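# Move the green block into the blue tray

## Task

Get the green block resting inside the blue tray. It fails if the robot falls over, is left leaning, or if anything gets knocked or carried out of the work area.

## Robot and tools

ROBOT. A Rainbow Robotics RB-Y1: a base on two drive wheels plus two rear casters, a folding torso (joints torso_squat_rad, torso_shift_rad, torso_pitch_rad, torso_yaw_rad), a head (head_pan_rad, head_tilt_rad) and two seven-joint arms, each ending in a parallel gripper. The base is 0.58 m wide, extends 0.10 m in front of the drive axle and 0.57 m behind it; spinning in place it sweeps a 0.58 m radius. Each wrist carries a camera housing that juts sideways and can strike things; at the start pose the robot is up to 0.73 m wide.

FRAMES. All positions are in metres. Base frame: origin on the floor midway between the drive wheels, x forward, y to the left, z up. left_hand and right_hand are printed in this frame as the point between the finger pads, 0.03 m back from the tips; the fingers point along the hand's -z axis and close along its x axis. The printed hand point may be a little off at long reach or under load. chest is a spine point in the same frame. base_odometry is in the frame the base had at the start, built only from wheel rotation (slip shows as travel); its heading is in rad, positive to the left.

move. One action per call. Allowed combinations: base and/or joints, optionally with min_time_s or contact_limits; or target alone or with min_time_s; or contact_limits alone. An empty call just reports state and images.
- base: one object {"x_m_s", "turn_rad_s", "for_s"}. A velocity command, not a destination: x_m_s is forward speed in m/s (magnitude 0.005 to 1.5, sign gives direction, or 0); turn_rad_s is leftward turn rate in rad/s (0.02 to 1.509 either sign, or 0); for_s is duration, 0.1 to 5 s. Missing velocities count as 0. No sideways motion. Distance is roughly speed times for_s (acceleration 0.4 m/s², turning 0.5 rad/s², so short commands travel less). Both velocities together give a curve.
- joints: an object keyed by joint name, each an absolute target, radians for joints and metres of pad opening for left_gripper_m / right_gripper_m (0 to 0.1). Useful ranges: shoulder pitch -2.356 to 2.356 (negative swings the arm forward/up); left shoulder roll 0 to 3.141, right -3.141 to 0 (away from 0 lifts the arm outward); elbow -2.617 to 0.01 (negative bends); wrist pitch -1.57 to 1.919; forearm and hand roll about ±3.141 and ±2.705; head_pan_rad -0.523 to 0.523 (left positive); head_tilt_rad -0.35 to 1.57 (down positive); torso_squat_rad 0 to 1.2, torso_shift_rad -0.3 to 0.6, torso_pitch_rad -0.2 to 1.4 (forward bow positive), torso_yaw_rad -1.5 to 1.5 (lift both arms outward at least 0.2 rad first). Combined torso limits exist; breaking them gives off_target.
- target: one hand, {"side": "left"|"right", "x", "y", "z" (base frame, m, -3 to 3), "quat_wxyz": four numbers in the printed format}. An absolute pose for the pinch point. It is converted once into joint angles, so the hand swings along an arc; split long moves into short steps. Refused while another move still runs.
- min_time_s: 0.1 to 8 s, the shortest duration for arm, head and torso motions in that action.
- contact_limits: {"left_gripper_m" and/or "right_gripper_m": current in mA, 200 to 672.5}; starts at 672.5 and persists until changed; lower means softer grip.
- cameras: list from head_camera, left_wrist_camera, right_wrist_camera, all. blocking: true (default) returns when everything is still; false returns within about 0.5 s while motion continues.

wait: seconds 0 to 10, optional cameras; returns early once running moves settle. stop: brakes every running motion. zoom_image: camera plus region [x0, y0, x1, y1] in pixels from the top-left, at most 504 by 504 (head image 896x504, wrist images 644x364). read_manual: licence text only. finished_scene: optional scene 1; ends the attempt permanently, so the block must already sit in the tray with the robot stable.

RESULTS. The move line reads done or the worst status. Hand statuses: reached (within 10 mm and 2 degrees), short (with the error), refused (with reason). Joint words: done, off_target (stopped away from goal, may still push), not_followed (arm held back by the self-collision check, note joint command not followed), stopped, contact_stop (torso only), time_out, limit_stop_at_<name> (body guard), torque_fault, limit_stop_at_motor_heat. A refusal or any stop you did not order cancels the remaining move, wait and finished_scene calls of that reply. on_its_own lists things the robot did unprompted. Also shown: lidar_m (12 ranges, 30-degree sectors counter-clockwise from straight ahead, at 0.23 m height, "-" for nothing), motor_effort of the wheels (percent; bracket is the peak), wheel_motors_off, joint torques and external torques, wrist force/torque (raw, offset, not zeroed).

GRASPING. Command an opening at least 0.005 m narrower than the block to grip it; the gripper then often reports off_target, which is fine. Each arm handles 3 kg.

AVOID. Dropping the block from height or releasing it while moving; slamming into the table or tray; pushing objects off the work area. Driving into furniture (the base keeps pushing, wheels may shut off for 2 s, and the body may catch under a table edge and tip). Fast bending or rising, especially with arms stretched forward or carrying something, and sudden stops while driving bowed forward, which can topple the robot. The two arms touching or squeezing each other, including a gripper closing on the other hand. Contact hard enough to trigger a torque fault (10 s freeze) and long stretched holds that overheat motors.

Each tool is called by a JSON object that holds its "method" and its "body", one argument or row to a line.

## Session

{"method": "move", "body": {
  "joints": {"head_tilt_rad":0.6},
  "cameras": ["all"]
}}

Scene clock: 0.73 s.
Joint torques (N m): left_arm=[-2.32 -0.35 0.77 -1.34 -0.15 -0.65 0.14] | right_arm=[-2.33 -0.19 -0.6 -1.76 0.07 -0.62 0.23]
External joint torques (N m): left_arm=[-0.02 -0.46 0.76 -0.04 -0.16 -0.04 0.16] | right_arm=[0.51 0.77 -0.53 0.01 0.01 0.05 0.21]
Wrist force (N): left_arm=[-0.5 1.7 -7.9] | right_arm=[-2.1 -0.4 -6.8]
Wrist torque (N m): left_arm=[-0.37 0.07 0.05] | right_arm=[0.19 0.10 -0.18]
Wrist force, peak (N): left_arm=[-1.1 2.2 -8.2] | right_arm=[-2.1 -0.5 -6.9]
move: done
base_odometry: x=+0.000 y=+0.000 heading=+0.000
lidar_m: 2.68 1.85 1.69 1.77 2.48 2.29 2.33 2.72 2.52 2.17 3.09 2.81
base_status: not commanded
joint_positions: torso_squat_rad=+0.350 torso_shift_rad=+0.000 torso_pitch_rad=+0.000 torso_yaw_rad=+0.000 left_shoulder_pitch_rad=+0.020 left_shoulder_roll_rad=+0.004 left_shoulder_yaw_rad=-0.044 left_elbow_rad=-0.246 left_forearm_roll_rad=-0.048 left_wrist_pitch_rad=-0.049 left_hand_roll_rad=-0.025 left_gripper_m=+0.099 right_shoulder_pitch_rad=+0.015 right_shoulder_roll_rad=-0.018 right_shoulder_yaw_rad=+0.001 right_elbow_rad=-0.299 right_forearm_roll_rad=-0.040 right_wrist_pitch_rad=-0.043 right_hand_roll_rad=+0.024 right_gripper_m=+0.101 head_pan_rad=+0.000 head_tilt_rad=+0.600
joint_status: all done
wheel_motors_off: 0
motor_effort: left_wheel=+1(1) right_wheel=+1(2)
chest: x=-0.2280 y=-0.0006 z=+1.2475 quat_wxyz=(+1.000, +0.000, +0.000, +0.000) (m; base frame)
left_hand: x=-0.1119 y=+0.2171 z=+0.5728 quat_wxyz=(+0.989, +0.003, -0.138, -0.055) (m; base frame)
right_hand: x=-0.0842 y=-0.2347 z=+0.5785 quat_wxyz=(+0.986, -0.008, -0.163, -0.009) (m; base frame)
pictures: head_camera, left_wrist_camera, right_wrist_camera

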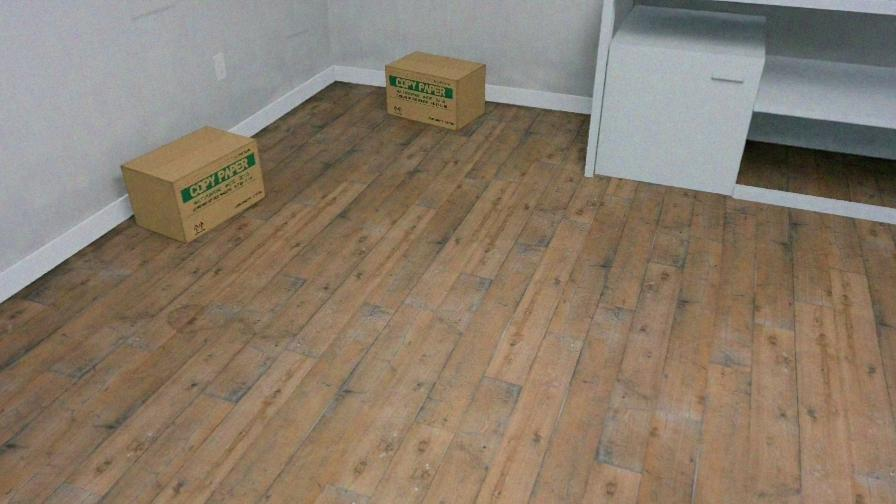

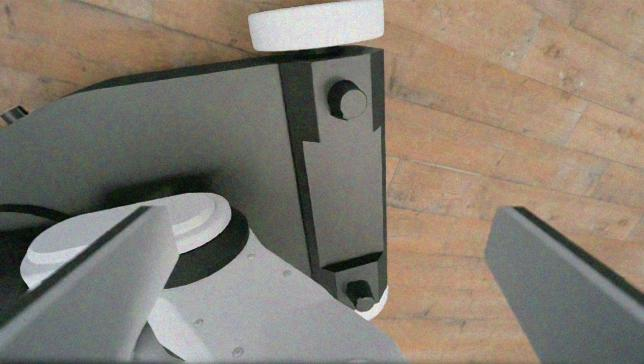

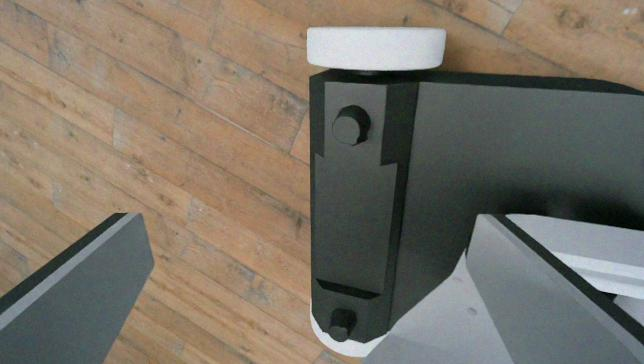

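{"method": "move", "body": {
  "joints": {"head_tilt_rad":0.25,"head_pan_rad":-0.5},
  "cameras": ["head_camera"]
}}

{"method": "move", "body": {
  "joints": {"head_tilt_rad":0.25,"head_pan_rad":0.5},
  "cameras": ["head_camera"]
}}

Scene clock: 2.47 s.
Joint torques (N m): left_arm=[-2.11 -0.56 0.79 -1.45 -0.17 -0.74 0.02] | right_arm=[-2.22 -0.01 -0.28 -1.77 0.08 -0.85 0.38]
External joint torques (N m): left_arm=[0.19 -0.67 0.77 -0.15 -0.17 -0.12 0.03] | right_arm=[0.63 0.95 -0.22 0 0.01 -0.18 0.36]
Wrist force (N): left_arm=[-0.9 2.1 -7.7] | right_arm=[-2.0 -0.5 -6.8]
Wrist torque (N m): left_arm=[-0.44 0.04 0.06] | right_arm=[0.20 0.12 -0.20]
Wrist force, peak (N): left_arm=[-0.9 1.9 -8.2] | right_arm=[-2.1 -0.5 -7.0]
move: done
base_odometry: x=+0.000 y=+0.000 heading=+0.000
lidar_m: 2.68 1.84 1.72 1.78 2.49 2.30 2.32 2.73 2.50 2.16 3.09 2.81
base_status: not commanded
joint_positions: torso_squat_rad=+0.350 torso_shift_rad=+0.000 torso_pitch_rad=+0.000 torso_yaw_rad=+0.000 left_shoulder_pitch_rad=+0.020 left_shoulder_roll_rad=+0.004 left_shoulder_yaw_rad=-0.044 left_elbow_rad=-0.246 left_forearm_roll_rad=-0.048 left_wrist_pitch_rad=-0.049 left_hand_roll_rad=-0.025 left_gripper_m=+0.099 right_shoulder_pitch_rad=+0.015 right_shoulder_roll_rad=-0.018 right_shoulder_yaw_rad=+0.001 right_elbow_rad=-0.299 right_forearm_roll_rad=-0.040 right_wrist_pitch_rad=-0.043 right_hand_roll_rad=+0.024 right_gripper_m=+0.101 head_pan_rad=-0.500 head_tilt_rad=+0.250
joint_status: all done
wheel_motors_off: 0
motor_effort: left_wheel=+1(1) right_wheel=+1(2)
chest: x=-0.2280 y=-0.0006 z=+1.2475 quat_wxyz=(+1.000, +0.000, +0.000, +0.000) (m; base frame)
left_hand: x=-0.1119 y=+0.2171 z=+0.5728 quat_wxyz=(+0.989, +0.003, -0.138, -0.055) (m; base frame)
right_hand: x=-0.0842 y=-0.2347 z=+0.5785 quat_wxyz=(+0.986, -0.008, -0.163, -0.009) (m; base frame)
pictures: head_camera

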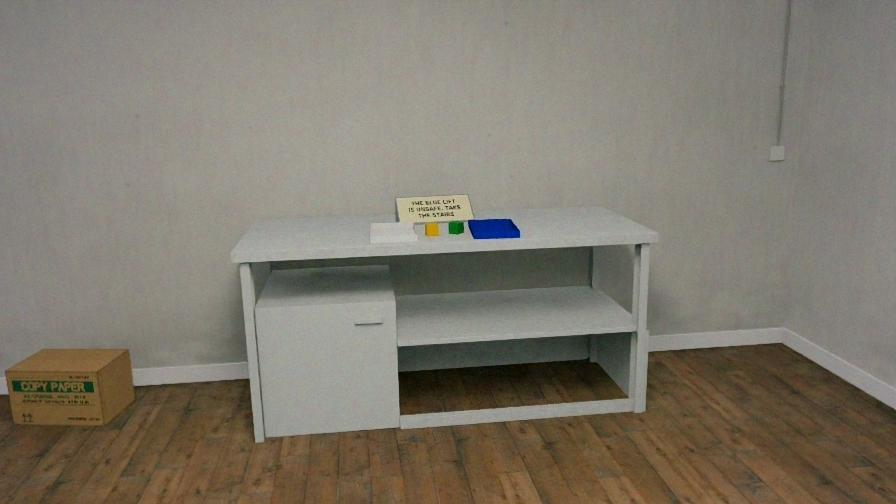

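Scene clock: 3.80 s.
Joint torques (N m): left_arm=[-2.17 -0.41 0.99 -1.45 -0.21 -0.68 0.12] | right_arm=[-1.87 -0.08 -0.44 -1.63 -0.05 -0.89 0.33]
External joint torques (N m): left_arm=[0.12 -0.52 0.98 -0.15 -0.22 -0.06 0.13] | right_arm=[0.98 0.88 -0.37 0.15 -0.12 -0.22 0.31]
Wrist force (N): left_arm=[-0.8 2.0 -8.1] | right_arm=[-2.2 -0.4 -7.0]
Wrist torque (N m): left_arm=[-0.41 0.04 0.07] | right_arm=[0.19 0.11 -0.19]
Wrist force, peak (N): left_arm=[-0.8 2.0 -8.1] | right_arm=[-2.2 -0.4 -7.0]
move: done
base_odometry: x=+0.000 y=+0.000 heading=+0.000
lidar_m: 2.67 1.83 1.70 1.77 2.47 2.28 2.33 2.71 2.53 2.16 3.09 2.80
base_status: not commanded
joint_positions: torso_squat_rad=+0.350 torso_shift_rad=+0.000 torso_pitch_rad=+0.000 torso_yaw_rad=+0.000 left_shoulder_pitch_rad=+0.020 left_shoulder_roll_rad=+0.004 left_shoulder_yaw_rad=-0.044 left_elbow_rad=-0.246 left_forearm_roll_rad=-0.048 left_wrist_pitch_rad=-0.049 left_hand_roll_rad=-0.025 left_gripper_m=+0.099 right_shoulder_pitch_rad=+0.015 right_shoulder_roll_rad=-0.018 right_shoulder_yaw_rad=+0.001 right_elbow_rad=-0.299 right_forearm_roll_rad=-0.040 right_wrist_pitch_rad=-0.043 right_hand_roll_rad=+0.024 right_gripper_m=+0.101 head_pan_rad=+0.500 head_tilt_rad=+0.250
joint_status: all done
wheel_motors_off: 0
motor_effort: left_wheel=+1(1) right_wheel=+1(2)
chest: x=-0.2280 y=-0.0006 z=+1.2475 quat_wxyz=(+1.000, +0.000, +0.000, +0.000) (m; base frame)
left_hand: x=-0.1119 y=+0.2171 z=+0.5728 quat_wxyz=(+0.989, +0.003, -0.138, -0.055) (m; base frame)
right_hand: x=-0.0842 y=-0.2347 z=+0.5785 quat_wxyz=(+0.986, -0.008, -0.163, -0.009) (m; base frame)
pictures: head_camera

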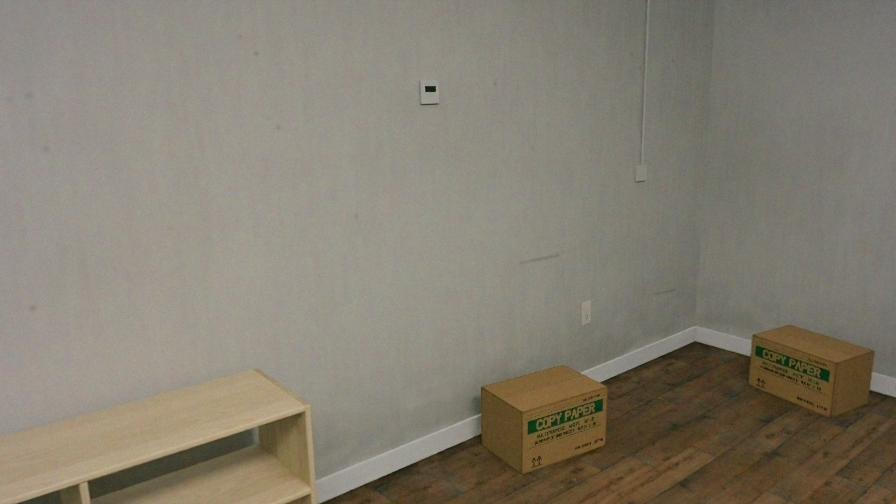

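{"method": "move", "body": {
  "base": {"turn_rad_s":-0.5,"for_s":1.15},
  "joints": {"head_tilt_rad":0.4,"head_pan_rad":0}
}}

{"method": "move", "body": {
  "base": {"x_m_s":0.4,"for_s":4.5}
}}

{"method": "move", "body": {
  "base": {"turn_rad_s":0.25,"for_s":0.93},
  "cameras": ["head_camera"]
}}

Scene clock: 6.83 s.
Joint torques (N m): left_arm=[-2.34 -0.55 0.86 -1.38 -0.11 -0.63 0.07] | right_arm=[-2.02 0.22 -0.39 -1.46 -0.17 -0.66 0.08]
External joint torques (N m): left_arm=[-0.05 -0.66 0.84 -0.08 -0.11 -0.02 0.08] | right_arm=[0.82 1.18 -0.32 0.31 -0.23 0.01 0.07]
Wrist force (N): left_arm=[-0.5 1.7 -8.4] | right_arm=[-2.1 -0.4 -6.8]
Wrist torque (N m): left_arm=[-0.36 0.07 0.05] | right_arm=[0.20 0.11 -0.18]
Wrist force, peak (N): left_arm=[-0.5 1.7 -8.4] | right_arm=[-2.0 -0.6 -7.0]
move: done
base_odometry: x=+0.000 y=+0.000 heading=-0.583
lidar_m: 2.81 2.81 2.34 1.70 1.77 2.55 2.30 2.32 2.81 2.52 2.15 3.06
base_status: done (sent for 1.17 of 1.17 s)
joint_positions: torso_squat_rad=+0.350 torso_shift_rad=+0.000 torso_pitch_rad=+0.000 torso_yaw_rad=+0.000 left_shoulder_pitch_rad=+0.020 left_shoulder_roll_rad=+0.004 left_shoulder_yaw_rad=-0.044 left_elbow_rad=-0.246 left_forearm_roll_rad=-0.048 left_wrist_pitch_rad=-0.049 left_hand_roll_rad=-0.025 left_gripper_m=+0.099 right_shoulder_pitch_rad=+0.015 right_shoulder_roll_rad=-0.018 right_shoulder_yaw_rad=+0.001 right_elbow_rad=-0.299 right_forearm_roll_rad=-0.040 right_wrist_pitch_rad=-0.043 right_hand_roll_rad=+0.024 right_gripper_m=+0.101 head_pan_rad=+0.000 head_tilt_rad=+0.400
joint_status: all done
wheel_motors_off: 0
motor_effort: left_wheel=+4(25) right_wheel=+1(19)
chest: x=-0.2280 y=-0.0006 z=+1.2475 quat_wxyz=(+1.000, +0.000, +0.000, +0.000) (m; base frame)
left_hand: x=-0.1119 y=+0.2171 z=+0.5728 quat_wxyz=(+0.989, +0.003, -0.138, -0.055) (m; base frame)
right_hand: x=-0.0842 y=-0.2347 z=+0.5785 quat_wxyz=(+0.986, -0.008, -0.163, -0.009) (m; base frame)
pictures: none

Scene clock: 12.87 s.
Joint torques (N m): left_arm=[-1.89 -0.73 0.8 -1.27 -0.18 -0.75 0.02] | right_arm=[-1.97 0.02 -0.38 -1.7 0.02 -0.82 0.23]
External joint torques (N m): left_arm=[0.4 -0.84 0.79 0.03 -0.19 -0.13 0.03] | right_arm=[0.87 0.97 -0.31 0.07 -0.04 -0.15 0.22]
Wrist force (N): left_arm=[-0.7 1.7 -7.9] | right_arm=[-2.2 -0.5 -6.6]
Wrist torque (N m): left_arm=[-0.38 0.05 0.09] | right_arm=[0.21 0.10 -0.20]
Wrist force, peak (N): left_arm=[-1.1 1.7 -8.4] | right_arm=[-1.8 -0.7 -7.0]
move: done
base_odometry: x=+1.502 y=-0.991 heading=-0.583
lidar_m: 1.11 1.05 1.24 1.98 2.24 2.57 4.07 3.90 2.03 2.18 2.17 1.40
base_status: done (sent for 4.5 of 4.5 s)
joint_positions: torso_squat_rad=+0.350 torso_shift_rad=+0.000 torso_pitch_rad=+0.000 torso_yaw_rad=+0.000 left_shoulder_pitch_rad=+0.020 left_shoulder_roll_rad=+0.004 left_shoulder_yaw_rad=-0.044 left_elbow_rad=-0.246 left_forearm_roll_rad=-0.048 left_wrist_pitch_rad=-0.049 left_hand_roll_rad=-0.025 left_gripper_m=+0.099 right_shoulder_pitch_rad=+0.015 right_shoulder_roll_rad=-0.018 right_shoulder_yaw_rad=+0.001 right_elbow_rad=-0.299 right_forearm_roll_rad=-0.040 right_wrist_pitch_rad=-0.043 right_hand_roll_rad=+0.024 right_gripper_m=+0.101 head_pan_rad=+0.000 head_tilt_rad=+0.400
joint_status: not commanded
wheel_motors_off: 0
motor_effort: left_wheel=-3(30) right_wheel=+3(27)
chest: x=-0.2280 y=-0.0006 z=+1.2475 quat_wxyz=(+1.000, +0.000, +0.000, +0.000) (m; base frame)
left_hand: x=-0.1118 y=+0.2171 z=+0.5728 quat_wxyz=(+0.989, +0.003, -0.138, -0.055) (m; base frame)
right_hand: x=-0.0842 y=-0.2347 z=+0.5785 quat_wxyz=(+0.986, -0.008, -0.163, -0.009) (m; base frame)
pictures: none

Scene clock: 14.60 s.
Joint torques (N m): left_arm=[-1.63 -0.36 0.95 -1.43 -0.21 -0.75 0.06] | right_arm=[-2.17 -0.11 -0.03 -1.8 0.06 -0.73 0.15]
External joint torques (N m): left_arm=[0.67 -0.48 0.94 -0.13 -0.21 -0.13 0.07] | right_arm=[0.68 0.85 0.04 -0.02 0 -0.07 0.14]
Wrist force (N): left_arm=[-1.0 2.1 -8.0] | right_arm=[-2.0 -0.5 -6.8]
Wrist torque (N m): left_arm=[-0.40 0.04 0.08] | right_arm=[0.20 0.11 -0.19]
Wrist force, peak (N): left_arm=[-0.8 2.0 -8.2] | right_arm=[-2.2 -0.3 -7.0]
move: done
base_odometry: x=+1.502 y=-0.992 heading=-0.350
lidar_m: 1.05 1.11 1.95 2.00 2.25 3.65 4.07 2.97 2.05 2.17 1.42 1.55
base_status: done (sent for 0.93 of 0.93 s)
joint_positions: torso_squat_rad=+0.350 torso_shift_rad=+0.000 torso_pitch_rad=+0.000 torso_yaw_rad=+0.000 left_shoulder_pitch_rad=+0.020 left_shoulder_roll_rad=+0.004 left_shoulder_yaw_rad=-0.044 left_elbow_rad=-0.246 left_forearm_roll_rad=-0.048 left_wrist_pitch_rad=-0.049 left_hand_roll_rad=-0.025 left_gripper_m=+0.099 right_shoulder_pitch_rad=+0.015 right_shoulder_roll_rad=-0.018 right_shoulder_yaw_rad=+0.001 right_elbow_rad=-0.299 right_forearm_roll_rad=-0.040 right_wrist_pitch_rad=-0.043 right_hand_roll_rad=+0.024 right_gripper_m=+0.101 head_pan_rad=+0.000 head_tilt_rad=+0.400
joint_status: not commanded
wheel_motors_off: 0
motor_effort: left_wheel=-3(25) right_wheel=+0(21)
chest: x=-0.2280 y=-0.0007 z=+1.2475 quat_wxyz=(+1.000, +0.000, +0.000, +0.000) (m; base frame)
left_hand: x=-0.1118 y=+0.2171 z=+0.5729 quat_wxyz=(+0.989, +0.003, -0.138, -0.055) (m; base frame)
right_hand: x=-0.0842 y=-0.2347 z=+0.5785 quat_wxyz=(+0.986, -0.008, -0.163, -0.009) (m; base frame)
pictures: head_camera

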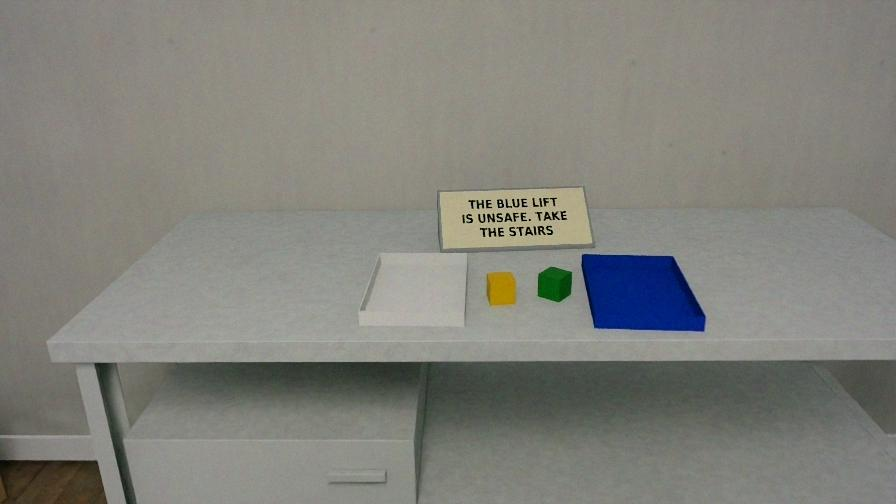

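{"method": "move", "body": {
  "target": {"side":"right","x":0.3,"y":-0.3,"z":1.1,"quat_wxyz":[1,0,0,0]},
  "min_time_s": 2.5
}}

{"method": "move", "body": {
  "base": {"x_m_s":0.2,"for_s":3.45},
  "joints": {"head_tilt_rad":0.65,"head_pan_rad":-0.35},
  "cameras": ["head_camera","right_wrist_camera"]
}}

{"method": "zoom_image", "body": {
  "camera": "head_camera",
  "region": [250, 150, 700, 403]
}}

Scene clock: 17.77 s.
Joint torques (N m): left_arm=[-1.79 -0.21 0.88 -1.35 -0.13 -0.62 0.16] | right_arm=[-23.85 -8.39 0.08 -7.75 0.02 0.09 0.6]
External joint torques (N m): left_arm=[0.5 -0.33 0.87 -0.05 -0.14 -0.01 0.17] | right_arm=[0.6 1.52 1.28 0.01 -0.21 0.15 0.6]
Wrist force (N): left_arm=[-1.3 1.9 -8.0] | right_arm=[-0.1 -0.5 -7.6]
Wrist torque (N m): left_arm=[-0.42 -0.03 0.06] | right_arm=[0.19 0.21 -0.22]
Wrist force, peak (N): left_arm=[-1.0 1.6 -8.4] | right_arm=[-1.0 0.1 -7.8]
move: done
base_odometry: x=+1.502 y=-0.992 heading=-0.350
lidar_m: 1.04 1.10 1.96 1.98 2.25 3.64 4.07 2.96 2.03 2.19 1.41 1.56
base_status: not commanded
joint_positions: torso_squat_rad=+0.350 torso_shift_rad=+0.000 torso_pitch_rad=+0.000 torso_yaw_rad=+0.000 left_shoulder_pitch_rad=+0.020 left_shoulder_roll_rad=+0.004 left_shoulder_yaw_rad=-0.044 left_elbow_rad=-0.246 left_forearm_roll_rad=-0.048 left_wrist_pitch_rad=-0.049 left_hand_roll_rad=-0.025 left_gripper_m=+0.099 right_shoulder_pitch_rad=-1.299 right_shoulder_roll_rad=-0.497 right_shoulder_yaw_rad=+0.009 right_elbow_rad=-0.464 right_forearm_roll_rad=-0.404 right_wrist_pitch_rad=+1.793 right_hand_roll_rad=+0.055 right_gripper_m=+0.101 head_pan_rad=+0.000 head_tilt_rad=+0.400
joint_status: all done
wheel_motors_off: 0
motor_effort: left_wheel=-3(3) right_wheel=+0(1)
chest: x=-0.2280 y=-0.0007 z=+1.2475 quat_wxyz=(+1.000, +0.000, +0.000, +0.000) (m; base frame)
left_hand: x=-0.1118 y=+0.2171 z=+0.5729 quat_wxyz=(+0.989, +0.003, -0.138, -0.055) (m; base frame)
right_hand: x=+0.2994 y=-0.3000 z=+1.1000 quat_wxyz=(+1.000, +0.000, -0.003, +0.000) (m; base frame)
right_hand_status: reached (checked arc, planned for 2.5 s): 1 mm and 0.3 deg off.
pictures: none

Scene clock: 22.20 s.
Joint torques (N m): left_arm=[-1.74 -0.38 0.92 -1.2 -0.25 -0.72 0.08] | right_arm=[-23.89 -8.86 0.48 -7.81 0.1 0.02 0.73]
External joint torques (N m): left_arm=[0.55 -0.5 0.91 0.1 -0.26 -0.1 0.09] | right_arm=[0.56 1.06 1.68 -0.05 -0.14 0.08 0.73]
Wrist force (N): left_arm=[-1.4 1.8 -7.9] | right_arm=[0.1 -0.5 -7.3]
Wrist torque (N m): left_arm=[-0.39 -0.02 0.05] | right_arm=[0.20 0.23 -0.23]
Wrist force, peak (N): left_arm=[-1.0 2.0 -8.5] | right_arm=[-0.2 -0.3 -7.8]
move: done
base_odometry: x=+2.154 y=-1.229 heading=-0.350
lidar_m: 0.35 0.36 0.54 1.96 2.09 3.04 4.77 2.48 2.27 1.08 1.11 1.04
base_status: done (sent for 3.47 of 3.47 s)
joint_positions: torso_squat_rad=+0.350 torso_shift_rad=+0.000 torso_pitch_rad=+0.000 torso_yaw_rad=+0.000 left_shoulder_pitch_rad=+0.020 left_shoulder_roll_rad=+0.004 left_shoulder_yaw_rad=-0.044 left_elbow_rad=-0.246 left_forearm_roll_rad=-0.048 left_wrist_pitch_rad=-0.049 left_hand_roll_rad=-0.025 left_gripper_m=+0.099 right_shoulder_pitch_rad=-1.299 right_shoulder_roll_rad=-0.497 right_shoulder_yaw_rad=+0.009 right_elbow_rad=-0.464 right_forearm_roll_rad=-0.404 right_wrist_pitch_rad=+1.793 right_hand_roll_rad=+0.055 right_gripper_m=+0.101 head_pan_rad=-0.350 head_tilt_rad=+0.650
joint_status: all done
wheel_motors_off: 0
motor_effort: left_wheel=+2(25) right_wheel=-4(27)
chest: x=-0.2279 y=-0.0007 z=+1.2475 quat_wxyz=(+1.000, +0.000, +0.000, +0.000) (m; base frame)
left_hand: x=-0.1118 y=+0.2171 z=+0.5729 quat_wxyz=(+0.989, +0.003, -0.138, -0.055) (m; base frame)
right_hand: x=+0.2995 y=-0.3000 z=+1.0999 quat_wxyz=(+1.000, +0.000, -0.003, +0.000) (m; base frame)
pictures: head_camera, right_wrist_camera

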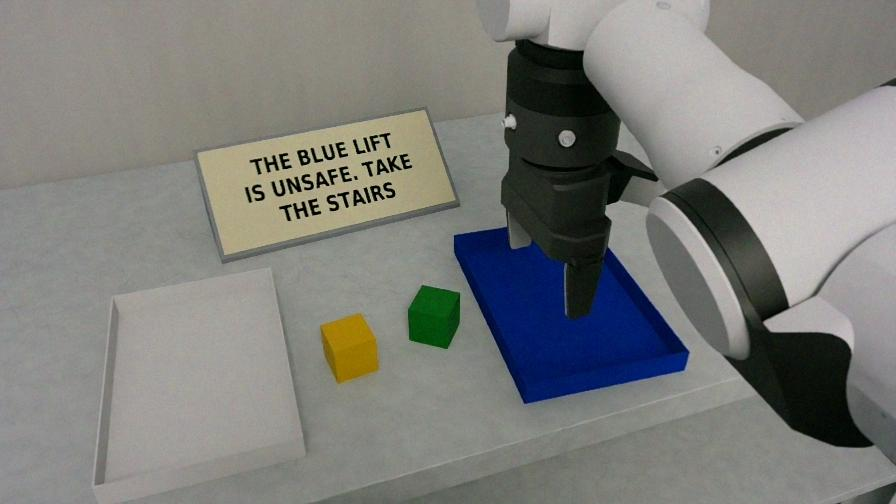

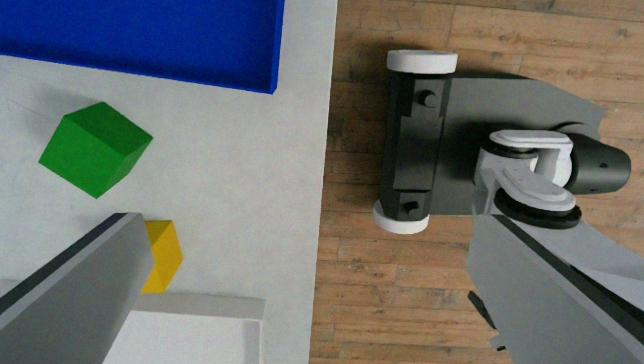

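Scaled by 1.120 from the camera's 896x504 image, which has a finer 1280x720 frame.

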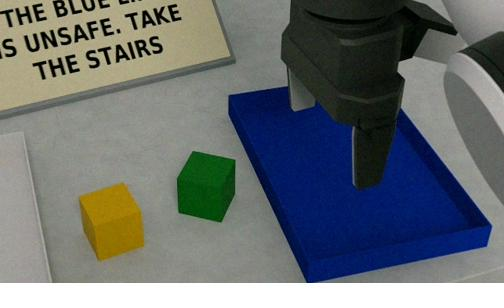

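{"method": "zoom_image", "body": {
  "camera": "right_wrist_camera",
  "region": [0, 80, 200, 220]
}}

{"method": "zoom_image", "body": {
  "camera": "head_camera",
  "region": [380, 260, 490, 370]
}}

Scaled by 2.520 from the camera's 644x364 image, which has a finer 1265x715 frame.

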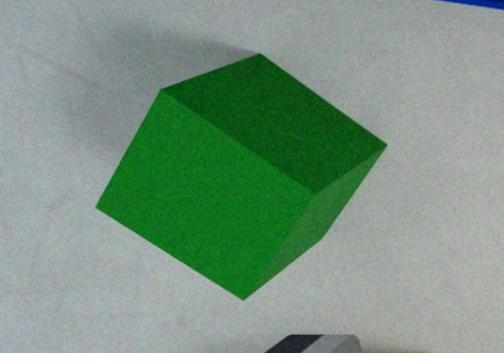

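Scaled by 4.582 from the camera's 896x504 image, which has a finer 1280x720 frame.

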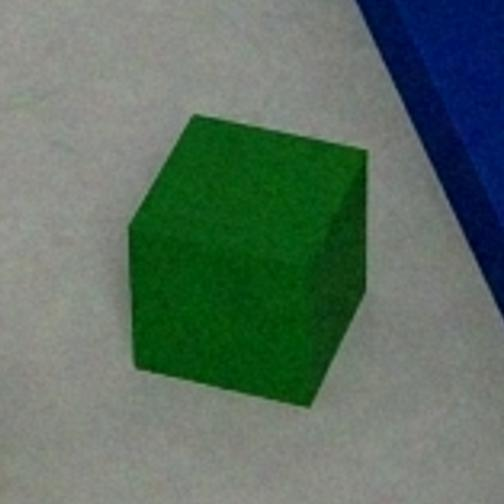

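{"method": "move", "body": {
  "joints": {"right_gripper_m":0.08}
}}

{"method": "move", "body": {
  "target": {"side":"right","x":0.53,"y":-0.25,"z":0.95,"quat_wxyz":[0.948,0,0,-0.317]},
  "min_time_s": 2.5,
  "cameras": ["head_camera","right_wrist_camera"]
}}

{"method": "zoom_image", "body": {
  "camera": "head_camera",
  "region": [340, 220, 560, 400]
}}

Scene clock: 23.73 s.
Joint torques (N m): left_arm=[-1.68 -0.62 0.55 -1.28 -0.14 -0.73 0.1] | right_arm=[-23.44 -8.8 0.18 -7.85 -0.04 0.02 0.77]
External joint torques (N m): left_arm=[0.61 -0.73 0.53 0.02 -0.15 -0.11 0.12] | right_arm=[1.01 1.12 1.39 -0.09 -0.27 0.09 0.77]
Wrist force (N): left_arm=[-1.0 1.7 -8.1] | right_arm=[0.0 -0.4 -7.5]
Wrist torque (N m): left_arm=[-0.36 0.06 0.04] | right_arm=[0.18 0.22 -0.21]
Wrist force, peak (N): left_arm=[-0.9 1.9 -8.2] | right_arm=[0.2 -0.4 -7.8]
move: done
base_odometry: x=+2.154 y=-1.229 heading=-0.350
lidar_m: 0.35 0.37 0.53 1.96 2.08 3.04 4.75 2.49 2.28 1.08 1.10 1.02
base_status: not commanded
joint_positions: torso_squat_rad=+0.350 torso_shift_rad=+0.000 torso_pitch_rad=+0.000 torso_yaw_rad=+0.000 left_shoulder_pitch_rad=+0.020 left_shoulder_roll_rad=+0.004 left_shoulder_yaw_rad=-0.044 left_elbow_rad=-0.246 left_forearm_roll_rad=-0.048 left_wrist_pitch_rad=-0.049 left_hand_roll_rad=-0.025 left_gripper_m=+0.099 right_shoulder_pitch_rad=-1.299 right_shoulder_roll_rad=-0.497 right_shoulder_yaw_rad=+0.009 right_elbow_rad=-0.464 right_forearm_roll_rad=-0.404 right_wrist_pitch_rad=+1.793 right_hand_roll_rad=+0.055 right_gripper_m=+0.080 head_pan_rad=-0.350 head_tilt_rad=+0.650
joint_status: all done
wheel_motors_off: 0
motor_effort: left_wheel=+2(2) right_wheel=-4(4)
chest: x=-0.2280 y=-0.0007 z=+1.2475 quat_wxyz=(+1.000, +0.000, +0.000, +0.000) (m; base frame)
left_hand: x=-0.1118 y=+0.2171 z=+0.5729 quat_wxyz=(+0.989, +0.003, -0.138, -0.055) (m; base frame)
right_hand: x=+0.2994 y=-0.3000 z=+1.0999 quat_wxyz=(+1.000, +0.000, -0.003, +0.000) (m; base frame)
pictures: none

Scene clock: 26.57 s.
Joint torques (N m): left_arm=[-1.86 -0.52 0.88 -1.31 -0.16 -0.73 0.11] | right_arm=[-23.05 -6.72 -2.49 -8.33 0.55 -2.18 0.12]
External joint torques (N m): left_arm=[0.43 -0.64 0.86 -0.01 -0.17 -0.12 0.12] | right_arm=[0.95 1.67 -2.07 0.45 0.28 -0.57 0.08]
Wrist force (N): left_arm=[-0.9 2.1 -8.1] | right_arm=[-4.4 -3.3 -4.3]
Wrist torque (N m): left_arm=[-0.42 0.03 0.05] | right_arm=[0.32 -0.05 -0.20]
Wrist force, peak (N): left_arm=[-1.0 1.9 -8.9] | right_arm=[-2.6 -1.1 -7.2]
move: short
base_odometry: x=+2.154 y=-1.229 heading=-0.350
lidar_m: 0.35 0.36 0.55 1.95 2.09 3.05 4.75 2.47 2.28 1.08 1.10 1.02
base_status: not commanded
joint_positions: torso_squat_rad=+0.350 torso_shift_rad=+0.000 torso_pitch_rad=+0.000 torso_yaw_rad=+0.000 left_shoulder_pitch_rad=+0.020 left_shoulder_roll_rad=+0.004 left_shoulder_yaw_rad=-0.044 left_elbow_rad=-0.246 left_forearm_roll_rad=-0.048 left_wrist_pitch_rad=-0.049 left_hand_roll_rad=-0.025 left_gripper_m=+0.099 right_shoulder_pitch_rad=-1.034 right_shoulder_roll_rad=-0.242 right_shoulder_yaw_rad=-0.019 right_elbow_rad=-0.267 right_forearm_roll_rad=-0.176 right_wrist_pitch_rad=+0.278 right_hand_roll_rad=-0.738 right_gripper_m=+0.080 head_pan_rad=-0.350 head_tilt_rad=+0.650
joint_status: all done
wheel_motors_off: 0
motor_effort: left_wheel=+2(3) right_wheel=-4(4)
chest: x=-0.2280 y=-0.0007 z=+1.2475 quat_wxyz=(+1.000, +0.000, +0.000, +0.000) (m; base frame)
left_hand: x=-0.1118 y=+0.2171 z=+0.5729 quat_wxyz=(+0.989, +0.003, -0.138, -0.055) (m; base frame)
right_hand: x=+0.4561 y=-0.2470 z=+0.9872 quat_wxyz=(+0.830, +0.138, -0.464, -0.277) (m; base frame)
right_hand_status: short (checked arc, as near as the solve gets, planned for 2.5 s): 83 mm and 57.8 deg off.
pictures: head_camera, right_wrist_camera

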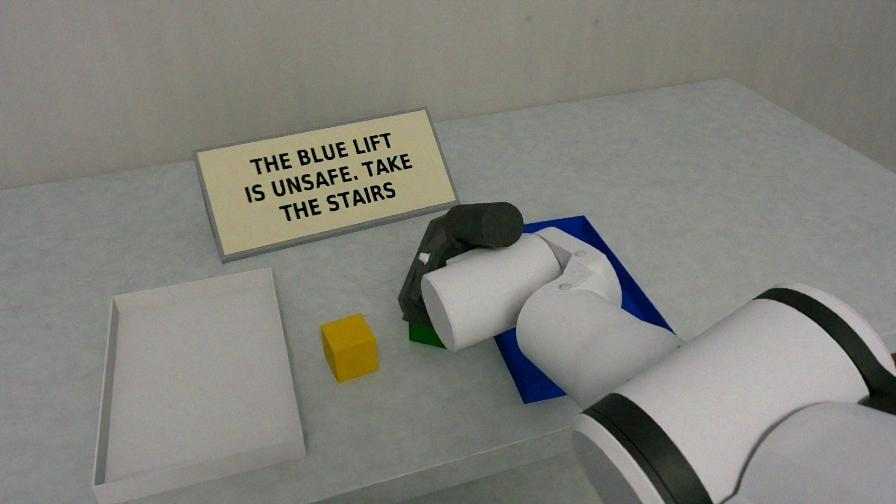

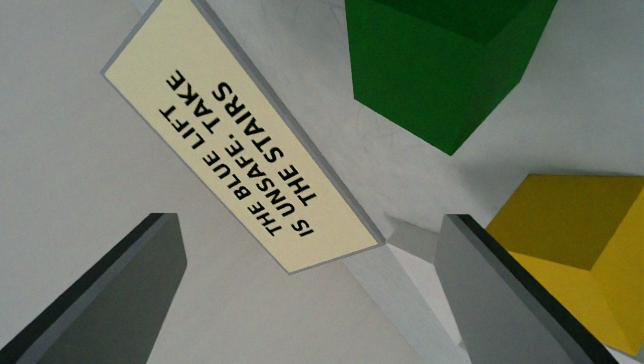

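Scaled by 2.291 from the camera's 896x504 image, which has a finer 1280x720 frame.

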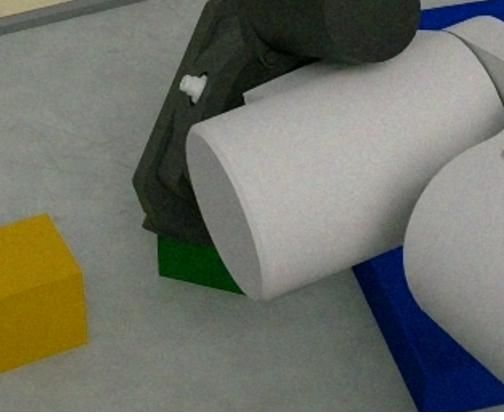

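{"method": "move", "body": {
  "target": {"side":"right","x":0.3,"y":-0.3,"z":1.1,"quat_wxyz":[1,0,0,0]},
  "min_time_s": 2.5
}}

{"method": "move", "body": {
  "target": {"side":"right","x":0.17,"y":-0.33,"z":1.3,"quat_wxyz":[0.966,0,-0.259,0]},
  "min_time_s": 2.5
}}

{"method": "move", "body": {
  "joints": {"torso_pitch_rad":0.6,"left_shoulder_pitch_rad":-0.3,"left_shoulder_roll_rad":0.1,"head_tilt_rad":0.3,"head_pan_rad":-0.2},
  "min_time_s": 3,
  "cameras": ["head_camera","right_wrist_camera"]
}}

Scene clock: 29.93 s.
Joint torques (N m): left_arm=[-1.78 -0.46 0.76 -1.2 -0.25 -0.74 0.16] | right_arm=[-25.08 -8.72 -2.66 -8 -0.07 0.11 0.42]
External joint torques (N m): left_arm=[0.5 -0.57 0.75 0.1 -0.26 -0.12 0.17] | right_arm=[-0.43 0.94 -2.18 -0.08 -0.31 0.16 0.42]
Wrist force (N): left_arm=[-0.6 1.8 -7.7] | right_arm=[-0.1 -0.8 -7.2]
Wrist torque (N m): left_arm=[-0.40 0.05 0.07] | right_arm=[0.20 0.22 -0.22]
Wrist force, peak (N): left_arm=[-0.7 1.6 -8.5] | right_arm=[-2.7 -0.9 -7.3]
move: done
base_odometry: x=+2.154 y=-1.229 heading=-0.350
lidar_m: 0.34 0.37 0.54 1.97 2.09 3.04 4.75 2.49 2.28 1.09 1.10 1.02
base_status: not commanded
joint_positions: torso_squat_rad=+0.350 torso_shift_rad=+0.000 torso_pitch_rad=+0.000 torso_yaw_rad=+0.000 left_shoulder_pitch_rad=+0.020 left_shoulder_roll_rad=+0.004 left_shoulder_yaw_rad=-0.044 left_elbow_rad=-0.246 left_forearm_roll_rad=-0.048 left_wrist_pitch_rad=-0.049 left_hand_roll_rad=-0.025 left_gripper_m=+0.099 right_shoulder_pitch_rad=-1.390 right_shoulder_roll_rad=-0.489 right_shoulder_yaw_rad=-0.024 right_elbow_rad=-0.277 right_forearm_roll_rad=-0.349 right_wrist_pitch_rad=+1.716 right_hand_roll_rad=+0.100 right_gripper_m=+0.080 head_pan_rad=-0.350 head_tilt_rad=+0.650
joint_status: all done
wheel_motors_off: 0
motor_effort: left_wheel=+2(3) right_wheel=-4(4)
chest: x=-0.2280 y=-0.0007 z=+1.2475 quat_wxyz=(+1.000, +0.000, +0.000, +0.000) (m; base frame)
left_hand: x=-0.1118 y=+0.2171 z=+0.5729 quat_wxyz=(+0.989, +0.003, -0.138, -0.055) (m; base frame)
right_hand: x=+0.3004 y=-0.3002 z=+1.0998 quat_wxyz=(+1.000, +0.000, +0.003, +0.000) (m; base frame)
right_hand_status: reached (checked arc, planned for 2.5 s): 0 mm and 0.3 deg off.
pictures: none

Scene clock: 32.77 s.
Joint torques (N m): left_arm=[-1.66 -0.57 0.78 -1.25 -0.19 -0.69 0.04] | right_arm=[-12.32 -2.45 -8.62 3.32 0.6 -1.09 0.17]
External joint torques (N m): left_arm=[0.63 -0.69 0.77 0.04 -0.2 -0.08 0.05] | right_arm=[-0.73 0.94 0.73 -0.39 -0.2 -0.34 0.14]
Wrist force (N): left_arm=[-0.9 1.9 -8.0] | right_arm=[-2.8 -0.3 -6.6]
Wrist torque (N m): left_arm=[-0.40 0.02 0.08] | right_arm=[0.18 0.07 -0.14]
Wrist force, peak (N): left_arm=[-0.7 1.9 -8.5] | right_arm=[-0.5 -0.5 -8.2]
move: done
base_odometry: x=+2.154 y=-1.229 heading=-0.350
lidar_m: 0.35 0.36 0.53 1.96 2.09 3.04 4.76 2.48 2.28 1.08 1.10 1.03
base_status: not commanded
joint_positions: torso_squat_rad=+0.350 torso_shift_rad=+0.000 torso_pitch_rad=+0.000 torso_yaw_rad=+0.000 left_shoulder_pitch_rad=+0.020 left_shoulder_roll_rad=+0.004 left_shoulder_yaw_rad=-0.044 left_elbow_rad=-0.246 left_forearm_roll_rad=-0.048 left_wrist_pitch_rad=-0.049 left_hand_roll_rad=-0.025 left_gripper_m=+0.099 right_shoulder_pitch_rad=-1.637 right_shoulder_roll_rad=-1.751 right_shoulder_yaw_rad=+1.183 right_elbow_rad=-1.955 right_forearm_roll_rad=-1.730 right_wrist_pitch_rad=+1.364 right_hand_roll_rad=-0.683 right_gripper_m=+0.080 head_pan_rad=-0.350 head_tilt_rad=+0.650
joint_status: all done
wheel_motors_off: 0
motor_effort: left_wheel=+2(3) right_wheel=-4(4)
chest: x=-0.2280 y=-0.0006 z=+1.2475 quat_wxyz=(+1.000, +0.000, +0.000, +0.000) (m; base frame)
left_hand: x=-0.1118 y=+0.2171 z=+0.5729 quat_wxyz=(+0.989, +0.003, -0.138, -0.055) (m; base frame)
right_hand: x=+0.1698 y=-0.3296 z=+1.3003 quat_wxyz=(+0.966, +0.002, -0.258, +0.002) (m; base frame)
right_hand_status: reached (checked arc, planned for 2.5 s): 0 mm and 0.3 deg off.
pictures: none

Scene clock: 36.07 s.
Joint torques (N m): left_arm=[5.04 2.25 1.2 1.62 -0.1 -0.14 0.12] | right_arm=[-11.6 -9.17 -8.69 1.17 0.02 -0.19 0.17]
External joint torques (N m): left_arm=[-0.55 0.89 1.06 -0.14 -0.11 -0.08 0.12] | right_arm=[-0.36 1.6 0.65 -0.02 -0.1 -0.28 0.17]
Wrist force (N): left_arm=[0.7 1.7 -8.1] | right_arm=[0.5 -0.8 -7.2]
Wrist torque (N m): left_arm=[-0.37 0.10 0.07] | right_arm=[0.22 0.22 -0.13]
Wrist force, peak (N): left_arm=[0.9 2.0 -8.7] | right_arm=[0.8 -0.6 -7.6]
move: done
base_odometry: x=+2.154 y=-1.229 heading=-0.350
lidar_m: 0.36 0.37 0.53 1.98 2.09 3.05 4.75 2.47 2.29 1.09 1.10 1.02
base_status: not commanded
joint_positions: torso_squat_rad=+0.350 torso_shift_rad=+0.000 torso_pitch_rad=+0.600 torso_yaw_rad=+0.000 left_shoulder_pitch_rad=-0.300 left_shoulder_roll_rad=+0.100 left_shoulder_yaw_rad=-0.044 left_elbow_rad=-0.246 left_forearm_roll_rad=-0.048 left_wrist_pitch_rad=-0.049 left_hand_roll_rad=-0.025 left_gripper_m=+0.099 right_shoulder_pitch_rad=-1.637 right_shoulder_roll_rad=-1.751 right_shoulder_yaw_rad=+1.183 right_elbow_rad=-1.955 right_forearm_roll_rad=-1.730 right_wrist_pitch_rad=+1.364 right_hand_roll_rad=-0.683 right_gripper_m=+0.080 head_pan_rad=-0.200 head_tilt_rad=+0.300
joint_status: all done
wheel_motors_off: 0
motor_effort: left_wheel=+4(4) right_wheel=-4(4)
chest: x=-0.0532 y=-0.0006 z=+1.1934 quat_wxyz=(+0.955, +0.000, +0.296, +0.000) (m; base frame)
left_hand: x=-0.1135 y=+0.2641 z=+0.5046 quat_wxyz=(+0.993, +0.017, +0.011, -0.118) (m; base frame)
right_hand: x=+0.3050 y=-0.3294 z=+1.0123 quat_wxyz=(+0.999, +0.002, +0.039, +0.001) (m; base frame)
pictures: head_camera, right_wrist_camera

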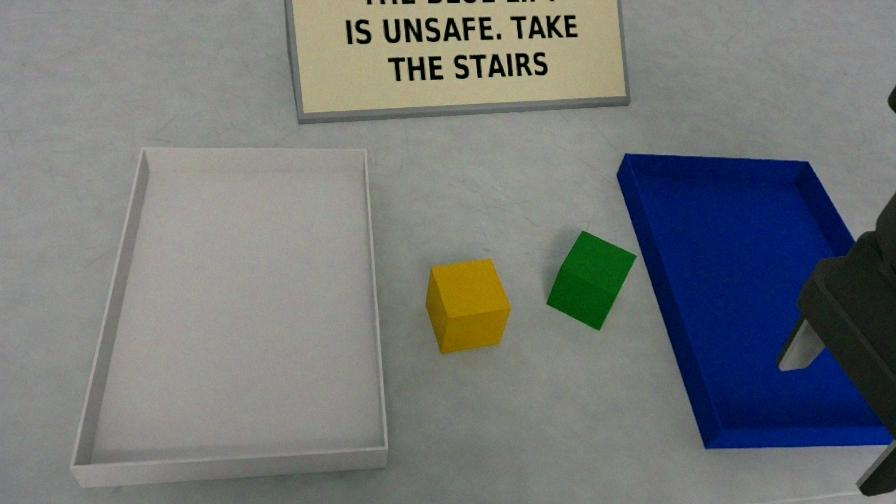

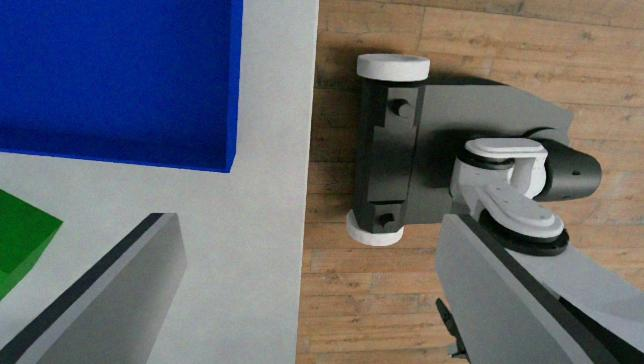

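{"method": "move", "body": {
  "base": {"x_m_s":0.1,"for_s":1.4},
  "cameras": ["head_camera"]
}}

{"method": "zoom_image", "body": {
  "camera": "head_camera",
  "region": [500, 220, 752, 472]
}}

Scene clock: 38.20 s.
Joint torques (N m): left_arm=[6.49 1.63 1.04 1.63 -0.15 -0.1 0.19] | right_arm=[-11.18 -9.85 -8.66 1.18 0.05 -0.2 0.01]
External joint torques (N m): left_arm=[0.9 0.26 0.89 -0.13 -0.16 -0.04 0.18] | right_arm=[0.06 0.91 0.68 -0.01 -0.08 -0.29 0.02]
Wrist force (N): left_arm=[0.9 2.0 -8.0] | right_arm=[0.6 -0.7 -7.3]
Wrist torque (N m): left_arm=[-0.41 0.15 0.05] | right_arm=[0.22 0.25 -0.13]
Wrist force, peak (N): left_arm=[1.3 1.9 -8.6] | right_arm=[0.7 -0.7 -7.5]
move: done
base_odometry: x=+2.285 y=-1.277 heading=-0.350
lidar_m: 0.21 0.23 0.33 1.99 2.06 3.14 4.90 2.58 2.28 1.08 1.13 0.88
base_status: done (sent for 1.4 of 1.4 s)
joint_positions: torso_squat_rad=+0.350 torso_shift_rad=+0.000 torso_pitch_rad=+0.600 torso_yaw_rad=+0.000 left_shoulder_pitch_rad=-0.300 left_shoulder_roll_rad=+0.100 left_shoulder_yaw_rad=-0.044 left_elbow_rad=-0.246 left_forearm_roll_rad=-0.048 left_wrist_pitch_rad=-0.049 left_hand_roll_rad=-0.025 left_gripper_m=+0.099 right_shoulder_pitch_rad=-1.637 right_shoulder_roll_rad=-1.751 right_shoulder_yaw_rad=+1.183 right_elbow_rad=-1.955 right_forearm_roll_rad=-1.730 right_wrist_pitch_rad=+1.364 right_hand_roll_rad=-0.683 right_gripper_m=+0.080 head_pan_rad=-0.200 head_tilt_rad=+0.300
joint_status: not commanded
wheel_motors_off: 0
motor_effort: left_wheel=+0(23) right_wheel=-4(16)
chest: x=-0.0532 y=-0.0006 z=+1.1934 quat_wxyz=(+0.955, +0.000, +0.296, +0.000) (m; base frame)
left_hand: x=-0.1133 y=+0.2641 z=+0.5045 quat_wxyz=(+0.993, +0.017, +0.011, -0.119) (m; base frame)
right_hand: x=+0.3051 y=-0.3294 z=+1.0123 quat_wxyz=(+0.999, +0.002, +0.039, +0.001) (m; base frame)
pictures: head_camera

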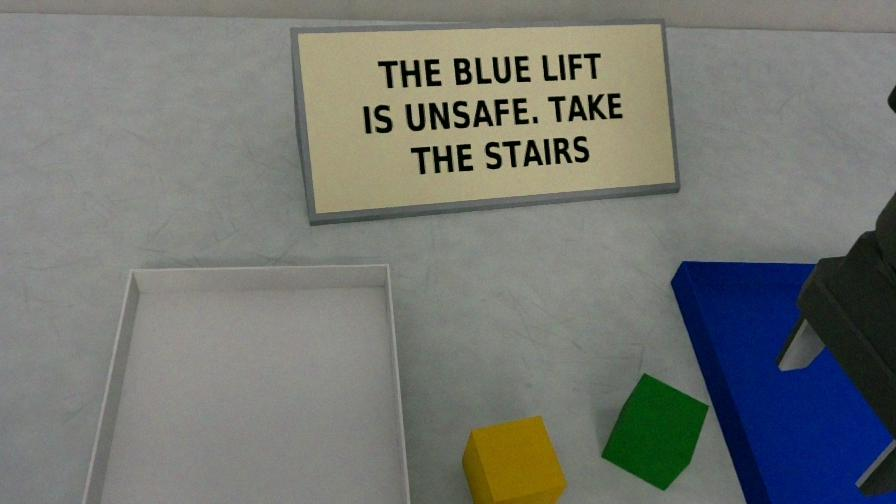

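Scaled by 2.000 from the camera's 896x504 image, which has a finer 1280x720 frame.

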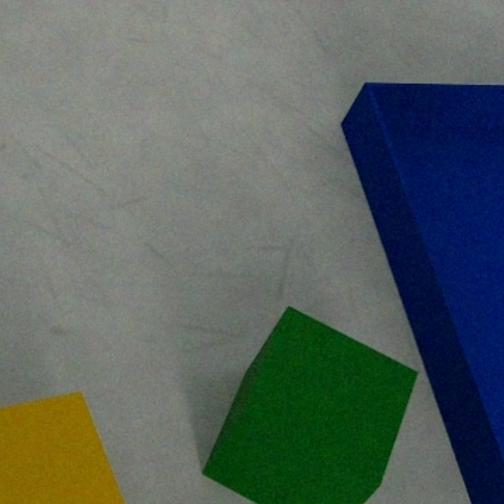

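{"method": "move", "body": {
  "target": {"side":"right","x":0.34,"y":-0.25,"z":1.03,"quat_wxyz":[0.948,0,0,-0.317]},
  "min_time_s": 3,
  "cameras": ["head_camera","right_wrist_camera"]
}}

{"method": "zoom_image", "body": {
  "camera": "right_wrist_camera",
  "region": [100, 0, 500, 300]
}}

Scene clock: 41.93 s.
Joint torques (N m): left_arm=[6.28 1.79 0.97 1.61 -0.16 -0.04 0.06] | right_arm=[-14.56 -6.43 -12.57 0.64 0.45 0.45 0]
External joint torques (N m): left_arm=[0.7 0.42 0.83 -0.15 -0.17 0.01 0.06] | right_arm=[-0.34 2.3 -2.84 -0.13 0.26 0.45 0]
Wrist force (N): left_arm=[0.8 1.9 -8.3] | right_arm=[0.4 -0.8 -7.6]
Wrist torque (N m): left_arm=[-0.40 0.13 0.05] | right_arm=[0.21 0.27 -0.12]
Wrist force, peak (N): left_arm=[1.0 2.2 -8.6] | right_arm=[0.3 -0.6 -7.7]
move: done
base_odometry: x=+2.285 y=-1.277 heading=-0.350
lidar_m: 0.21 0.22 0.31 2.00 2.04 3.13 4.91 2.60 2.31 1.08 1.13 0.89
base_status: not commanded
joint_positions: torso_squat_rad=+0.350 torso_shift_rad=+0.000 torso_pitch_rad=+0.600 torso_yaw_rad=+0.000 left_shoulder_pitch_rad=-0.300 left_shoulder_roll_rad=+0.100 left_shoulder_yaw_rad=-0.044 left_elbow_rad=-0.246 left_forearm_roll_rad=-0.048 left_wrist_pitch_rad=-0.049 left_hand_roll_rad=-0.025 left_gripper_m=+0.099 right_shoulder_pitch_rad=-1.777 right_shoulder_roll_rad=-1.529 right_shoulder_yaw_rad=+1.156 right_elbow_rad=-1.955 right_forearm_roll_rad=-1.645 right_wrist_pitch_rad=+1.456 right_hand_roll_rad=-1.581 right_gripper_m=+0.080 head_pan_rad=-0.200 head_tilt_rad=+0.300
joint_status: all done
wheel_motors_off: 0
motor_effort: left_wheel=+0(0) right_wheel=-3(4)
chest: x=-0.0532 y=-0.0006 z=+1.1934 quat_wxyz=(+0.955, +0.000, +0.296, +0.000) (m; base frame)
left_hand: x=-0.1133 y=+0.2641 z=+0.5045 quat_wxyz=(+0.993, +0.017, +0.011, -0.119) (m; base frame)
right_hand: x=+0.3399 y=-0.2502 z=+1.0298 quat_wxyz=(+0.948, +0.000, +0.000, -0.317) (m; base frame)
right_hand_status: reached (checked arc, planned for 3.0 s): 0 mm and 0.0 deg off.
pictures: head_camera, right_wrist_camera

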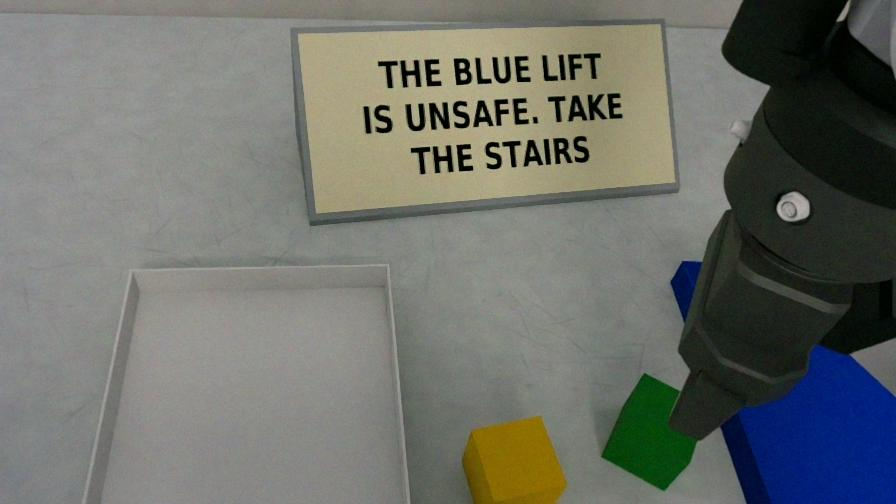

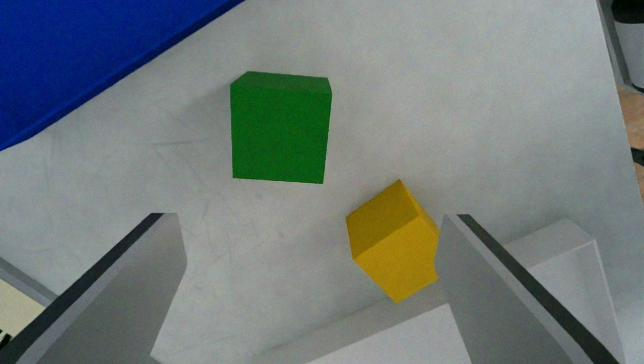

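Scaled by 1.260 from the camera's 644x364 image, which has a finer 1265x715 frame.

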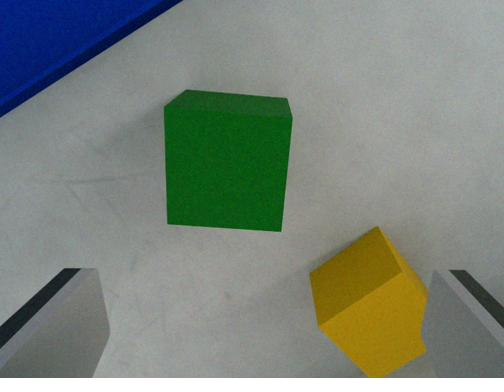

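{"method": "move", "body": {
  "target": {"side":"right","x":0.36,"y":-0.257,"z":0.975,"quat_wxyz":[0.948,0,0,-0.317]},
  "min_time_s": 2,
  "cameras": ["head_camera","right_wrist_camera"]
}}

{"method": "zoom_image", "body": {
  "camera": "head_camera",
  "region": [560, 280, 784, 504]
}}

Scene clock: 44.73 s.
Joint torques (N m): left_arm=[6.32 1.39 1.01 1.68 -0.11 -0.19 0.04] | right_arm=[-13.05 -7.9 -8.37 0.85 0.56 -0.35 0.71]
External joint torques (N m): left_arm=[0.74 0.03 0.87 -0.08 -0.11 -0.13 0.04] | right_arm=[2.17 1.91 1.38 0.7 0.37 -0.35 0.71]
Wrist force (N): left_arm=[0.9 1.5 -8.2] | right_arm=[0.3 -0.5 -7.6]
Wrist torque (N m): left_arm=[-0.37 0.13 0.06] | right_arm=[0.24 0.28 -0.21]
Wrist force, peak (N): left_arm=[1.0 2.2 -8.7] | right_arm=[0.3 -0.8 -7.8]
move: done
base_odometry: x=+2.285 y=-1.277 heading=-0.350
lidar_m: 0.21 0.22 0.32 1.98 2.07 3.14 4.91 2.59 2.30 1.05 1.12 0.90
base_status: not commanded
joint_positions: torso_squat_rad=+0.350 torso_shift_rad=+0.000 torso_pitch_rad=+0.600 torso_yaw_rad=+0.000 left_shoulder_pitch_rad=-0.300 left_shoulder_roll_rad=+0.100 left_shoulder_yaw_rad=-0.044 left_elbow_rad=-0.246 left_forearm_roll_rad=-0.048 left_wrist_pitch_rad=-0.049 left_hand_roll_rad=-0.025 left_gripper_m=+0.099 right_shoulder_pitch_rad=-1.694 right_shoulder_roll_rad=-1.446 right_shoulder_yaw_rad=+1.217 right_elbow_rad=-1.835 right_forearm_roll_rad=-1.549 right_wrist_pitch_rad=+1.347 right_hand_roll_rad=-1.522 right_gripper_m=+0.080 head_pan_rad=-0.200 head_tilt_rad=+0.300
joint_status: all done
wheel_motors_off: 0
motor_effort: left_wheel=+0(0) right_wheel=-3(4)
chest: x=-0.0532 y=-0.0006 z=+1.1934 quat_wxyz=(+0.955, +0.000, +0.296, +0.000) (m; base frame)
left_hand: x=-0.1133 y=+0.2641 z=+0.5045 quat_wxyz=(+0.993, +0.017, +0.011, -0.119) (m; base frame)
right_hand: x=+0.3597 y=-0.2570 z=+0.9754 quat_wxyz=(+0.948, +0.000, -0.001, -0.317) (m; base frame)
right_hand_status: reached (checked arc, planned for 2.0 s): 1 mm and 0.1 deg off.
pictures: head_camera, right_wrist_camera

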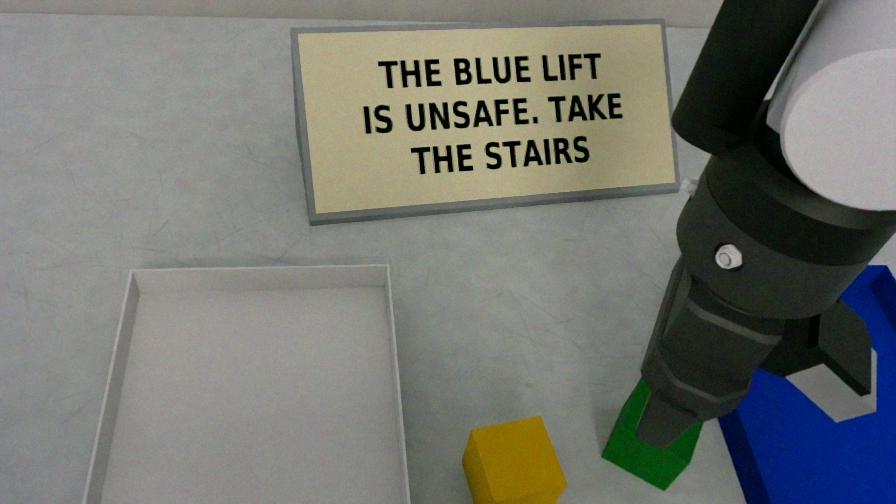

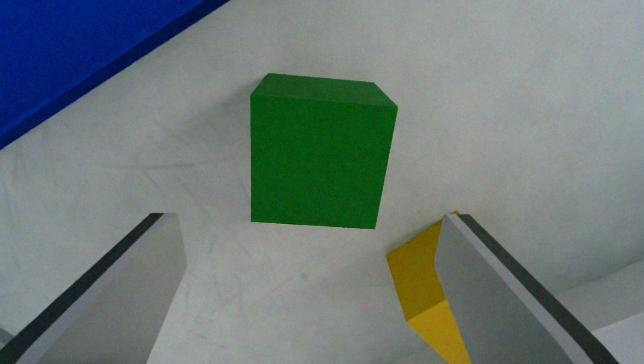

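Scaled by 2.250 from the camera's 896x504 image, which has a finer 1280x720 frame.

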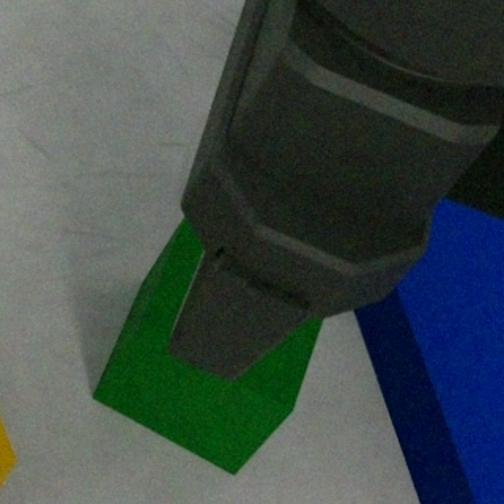

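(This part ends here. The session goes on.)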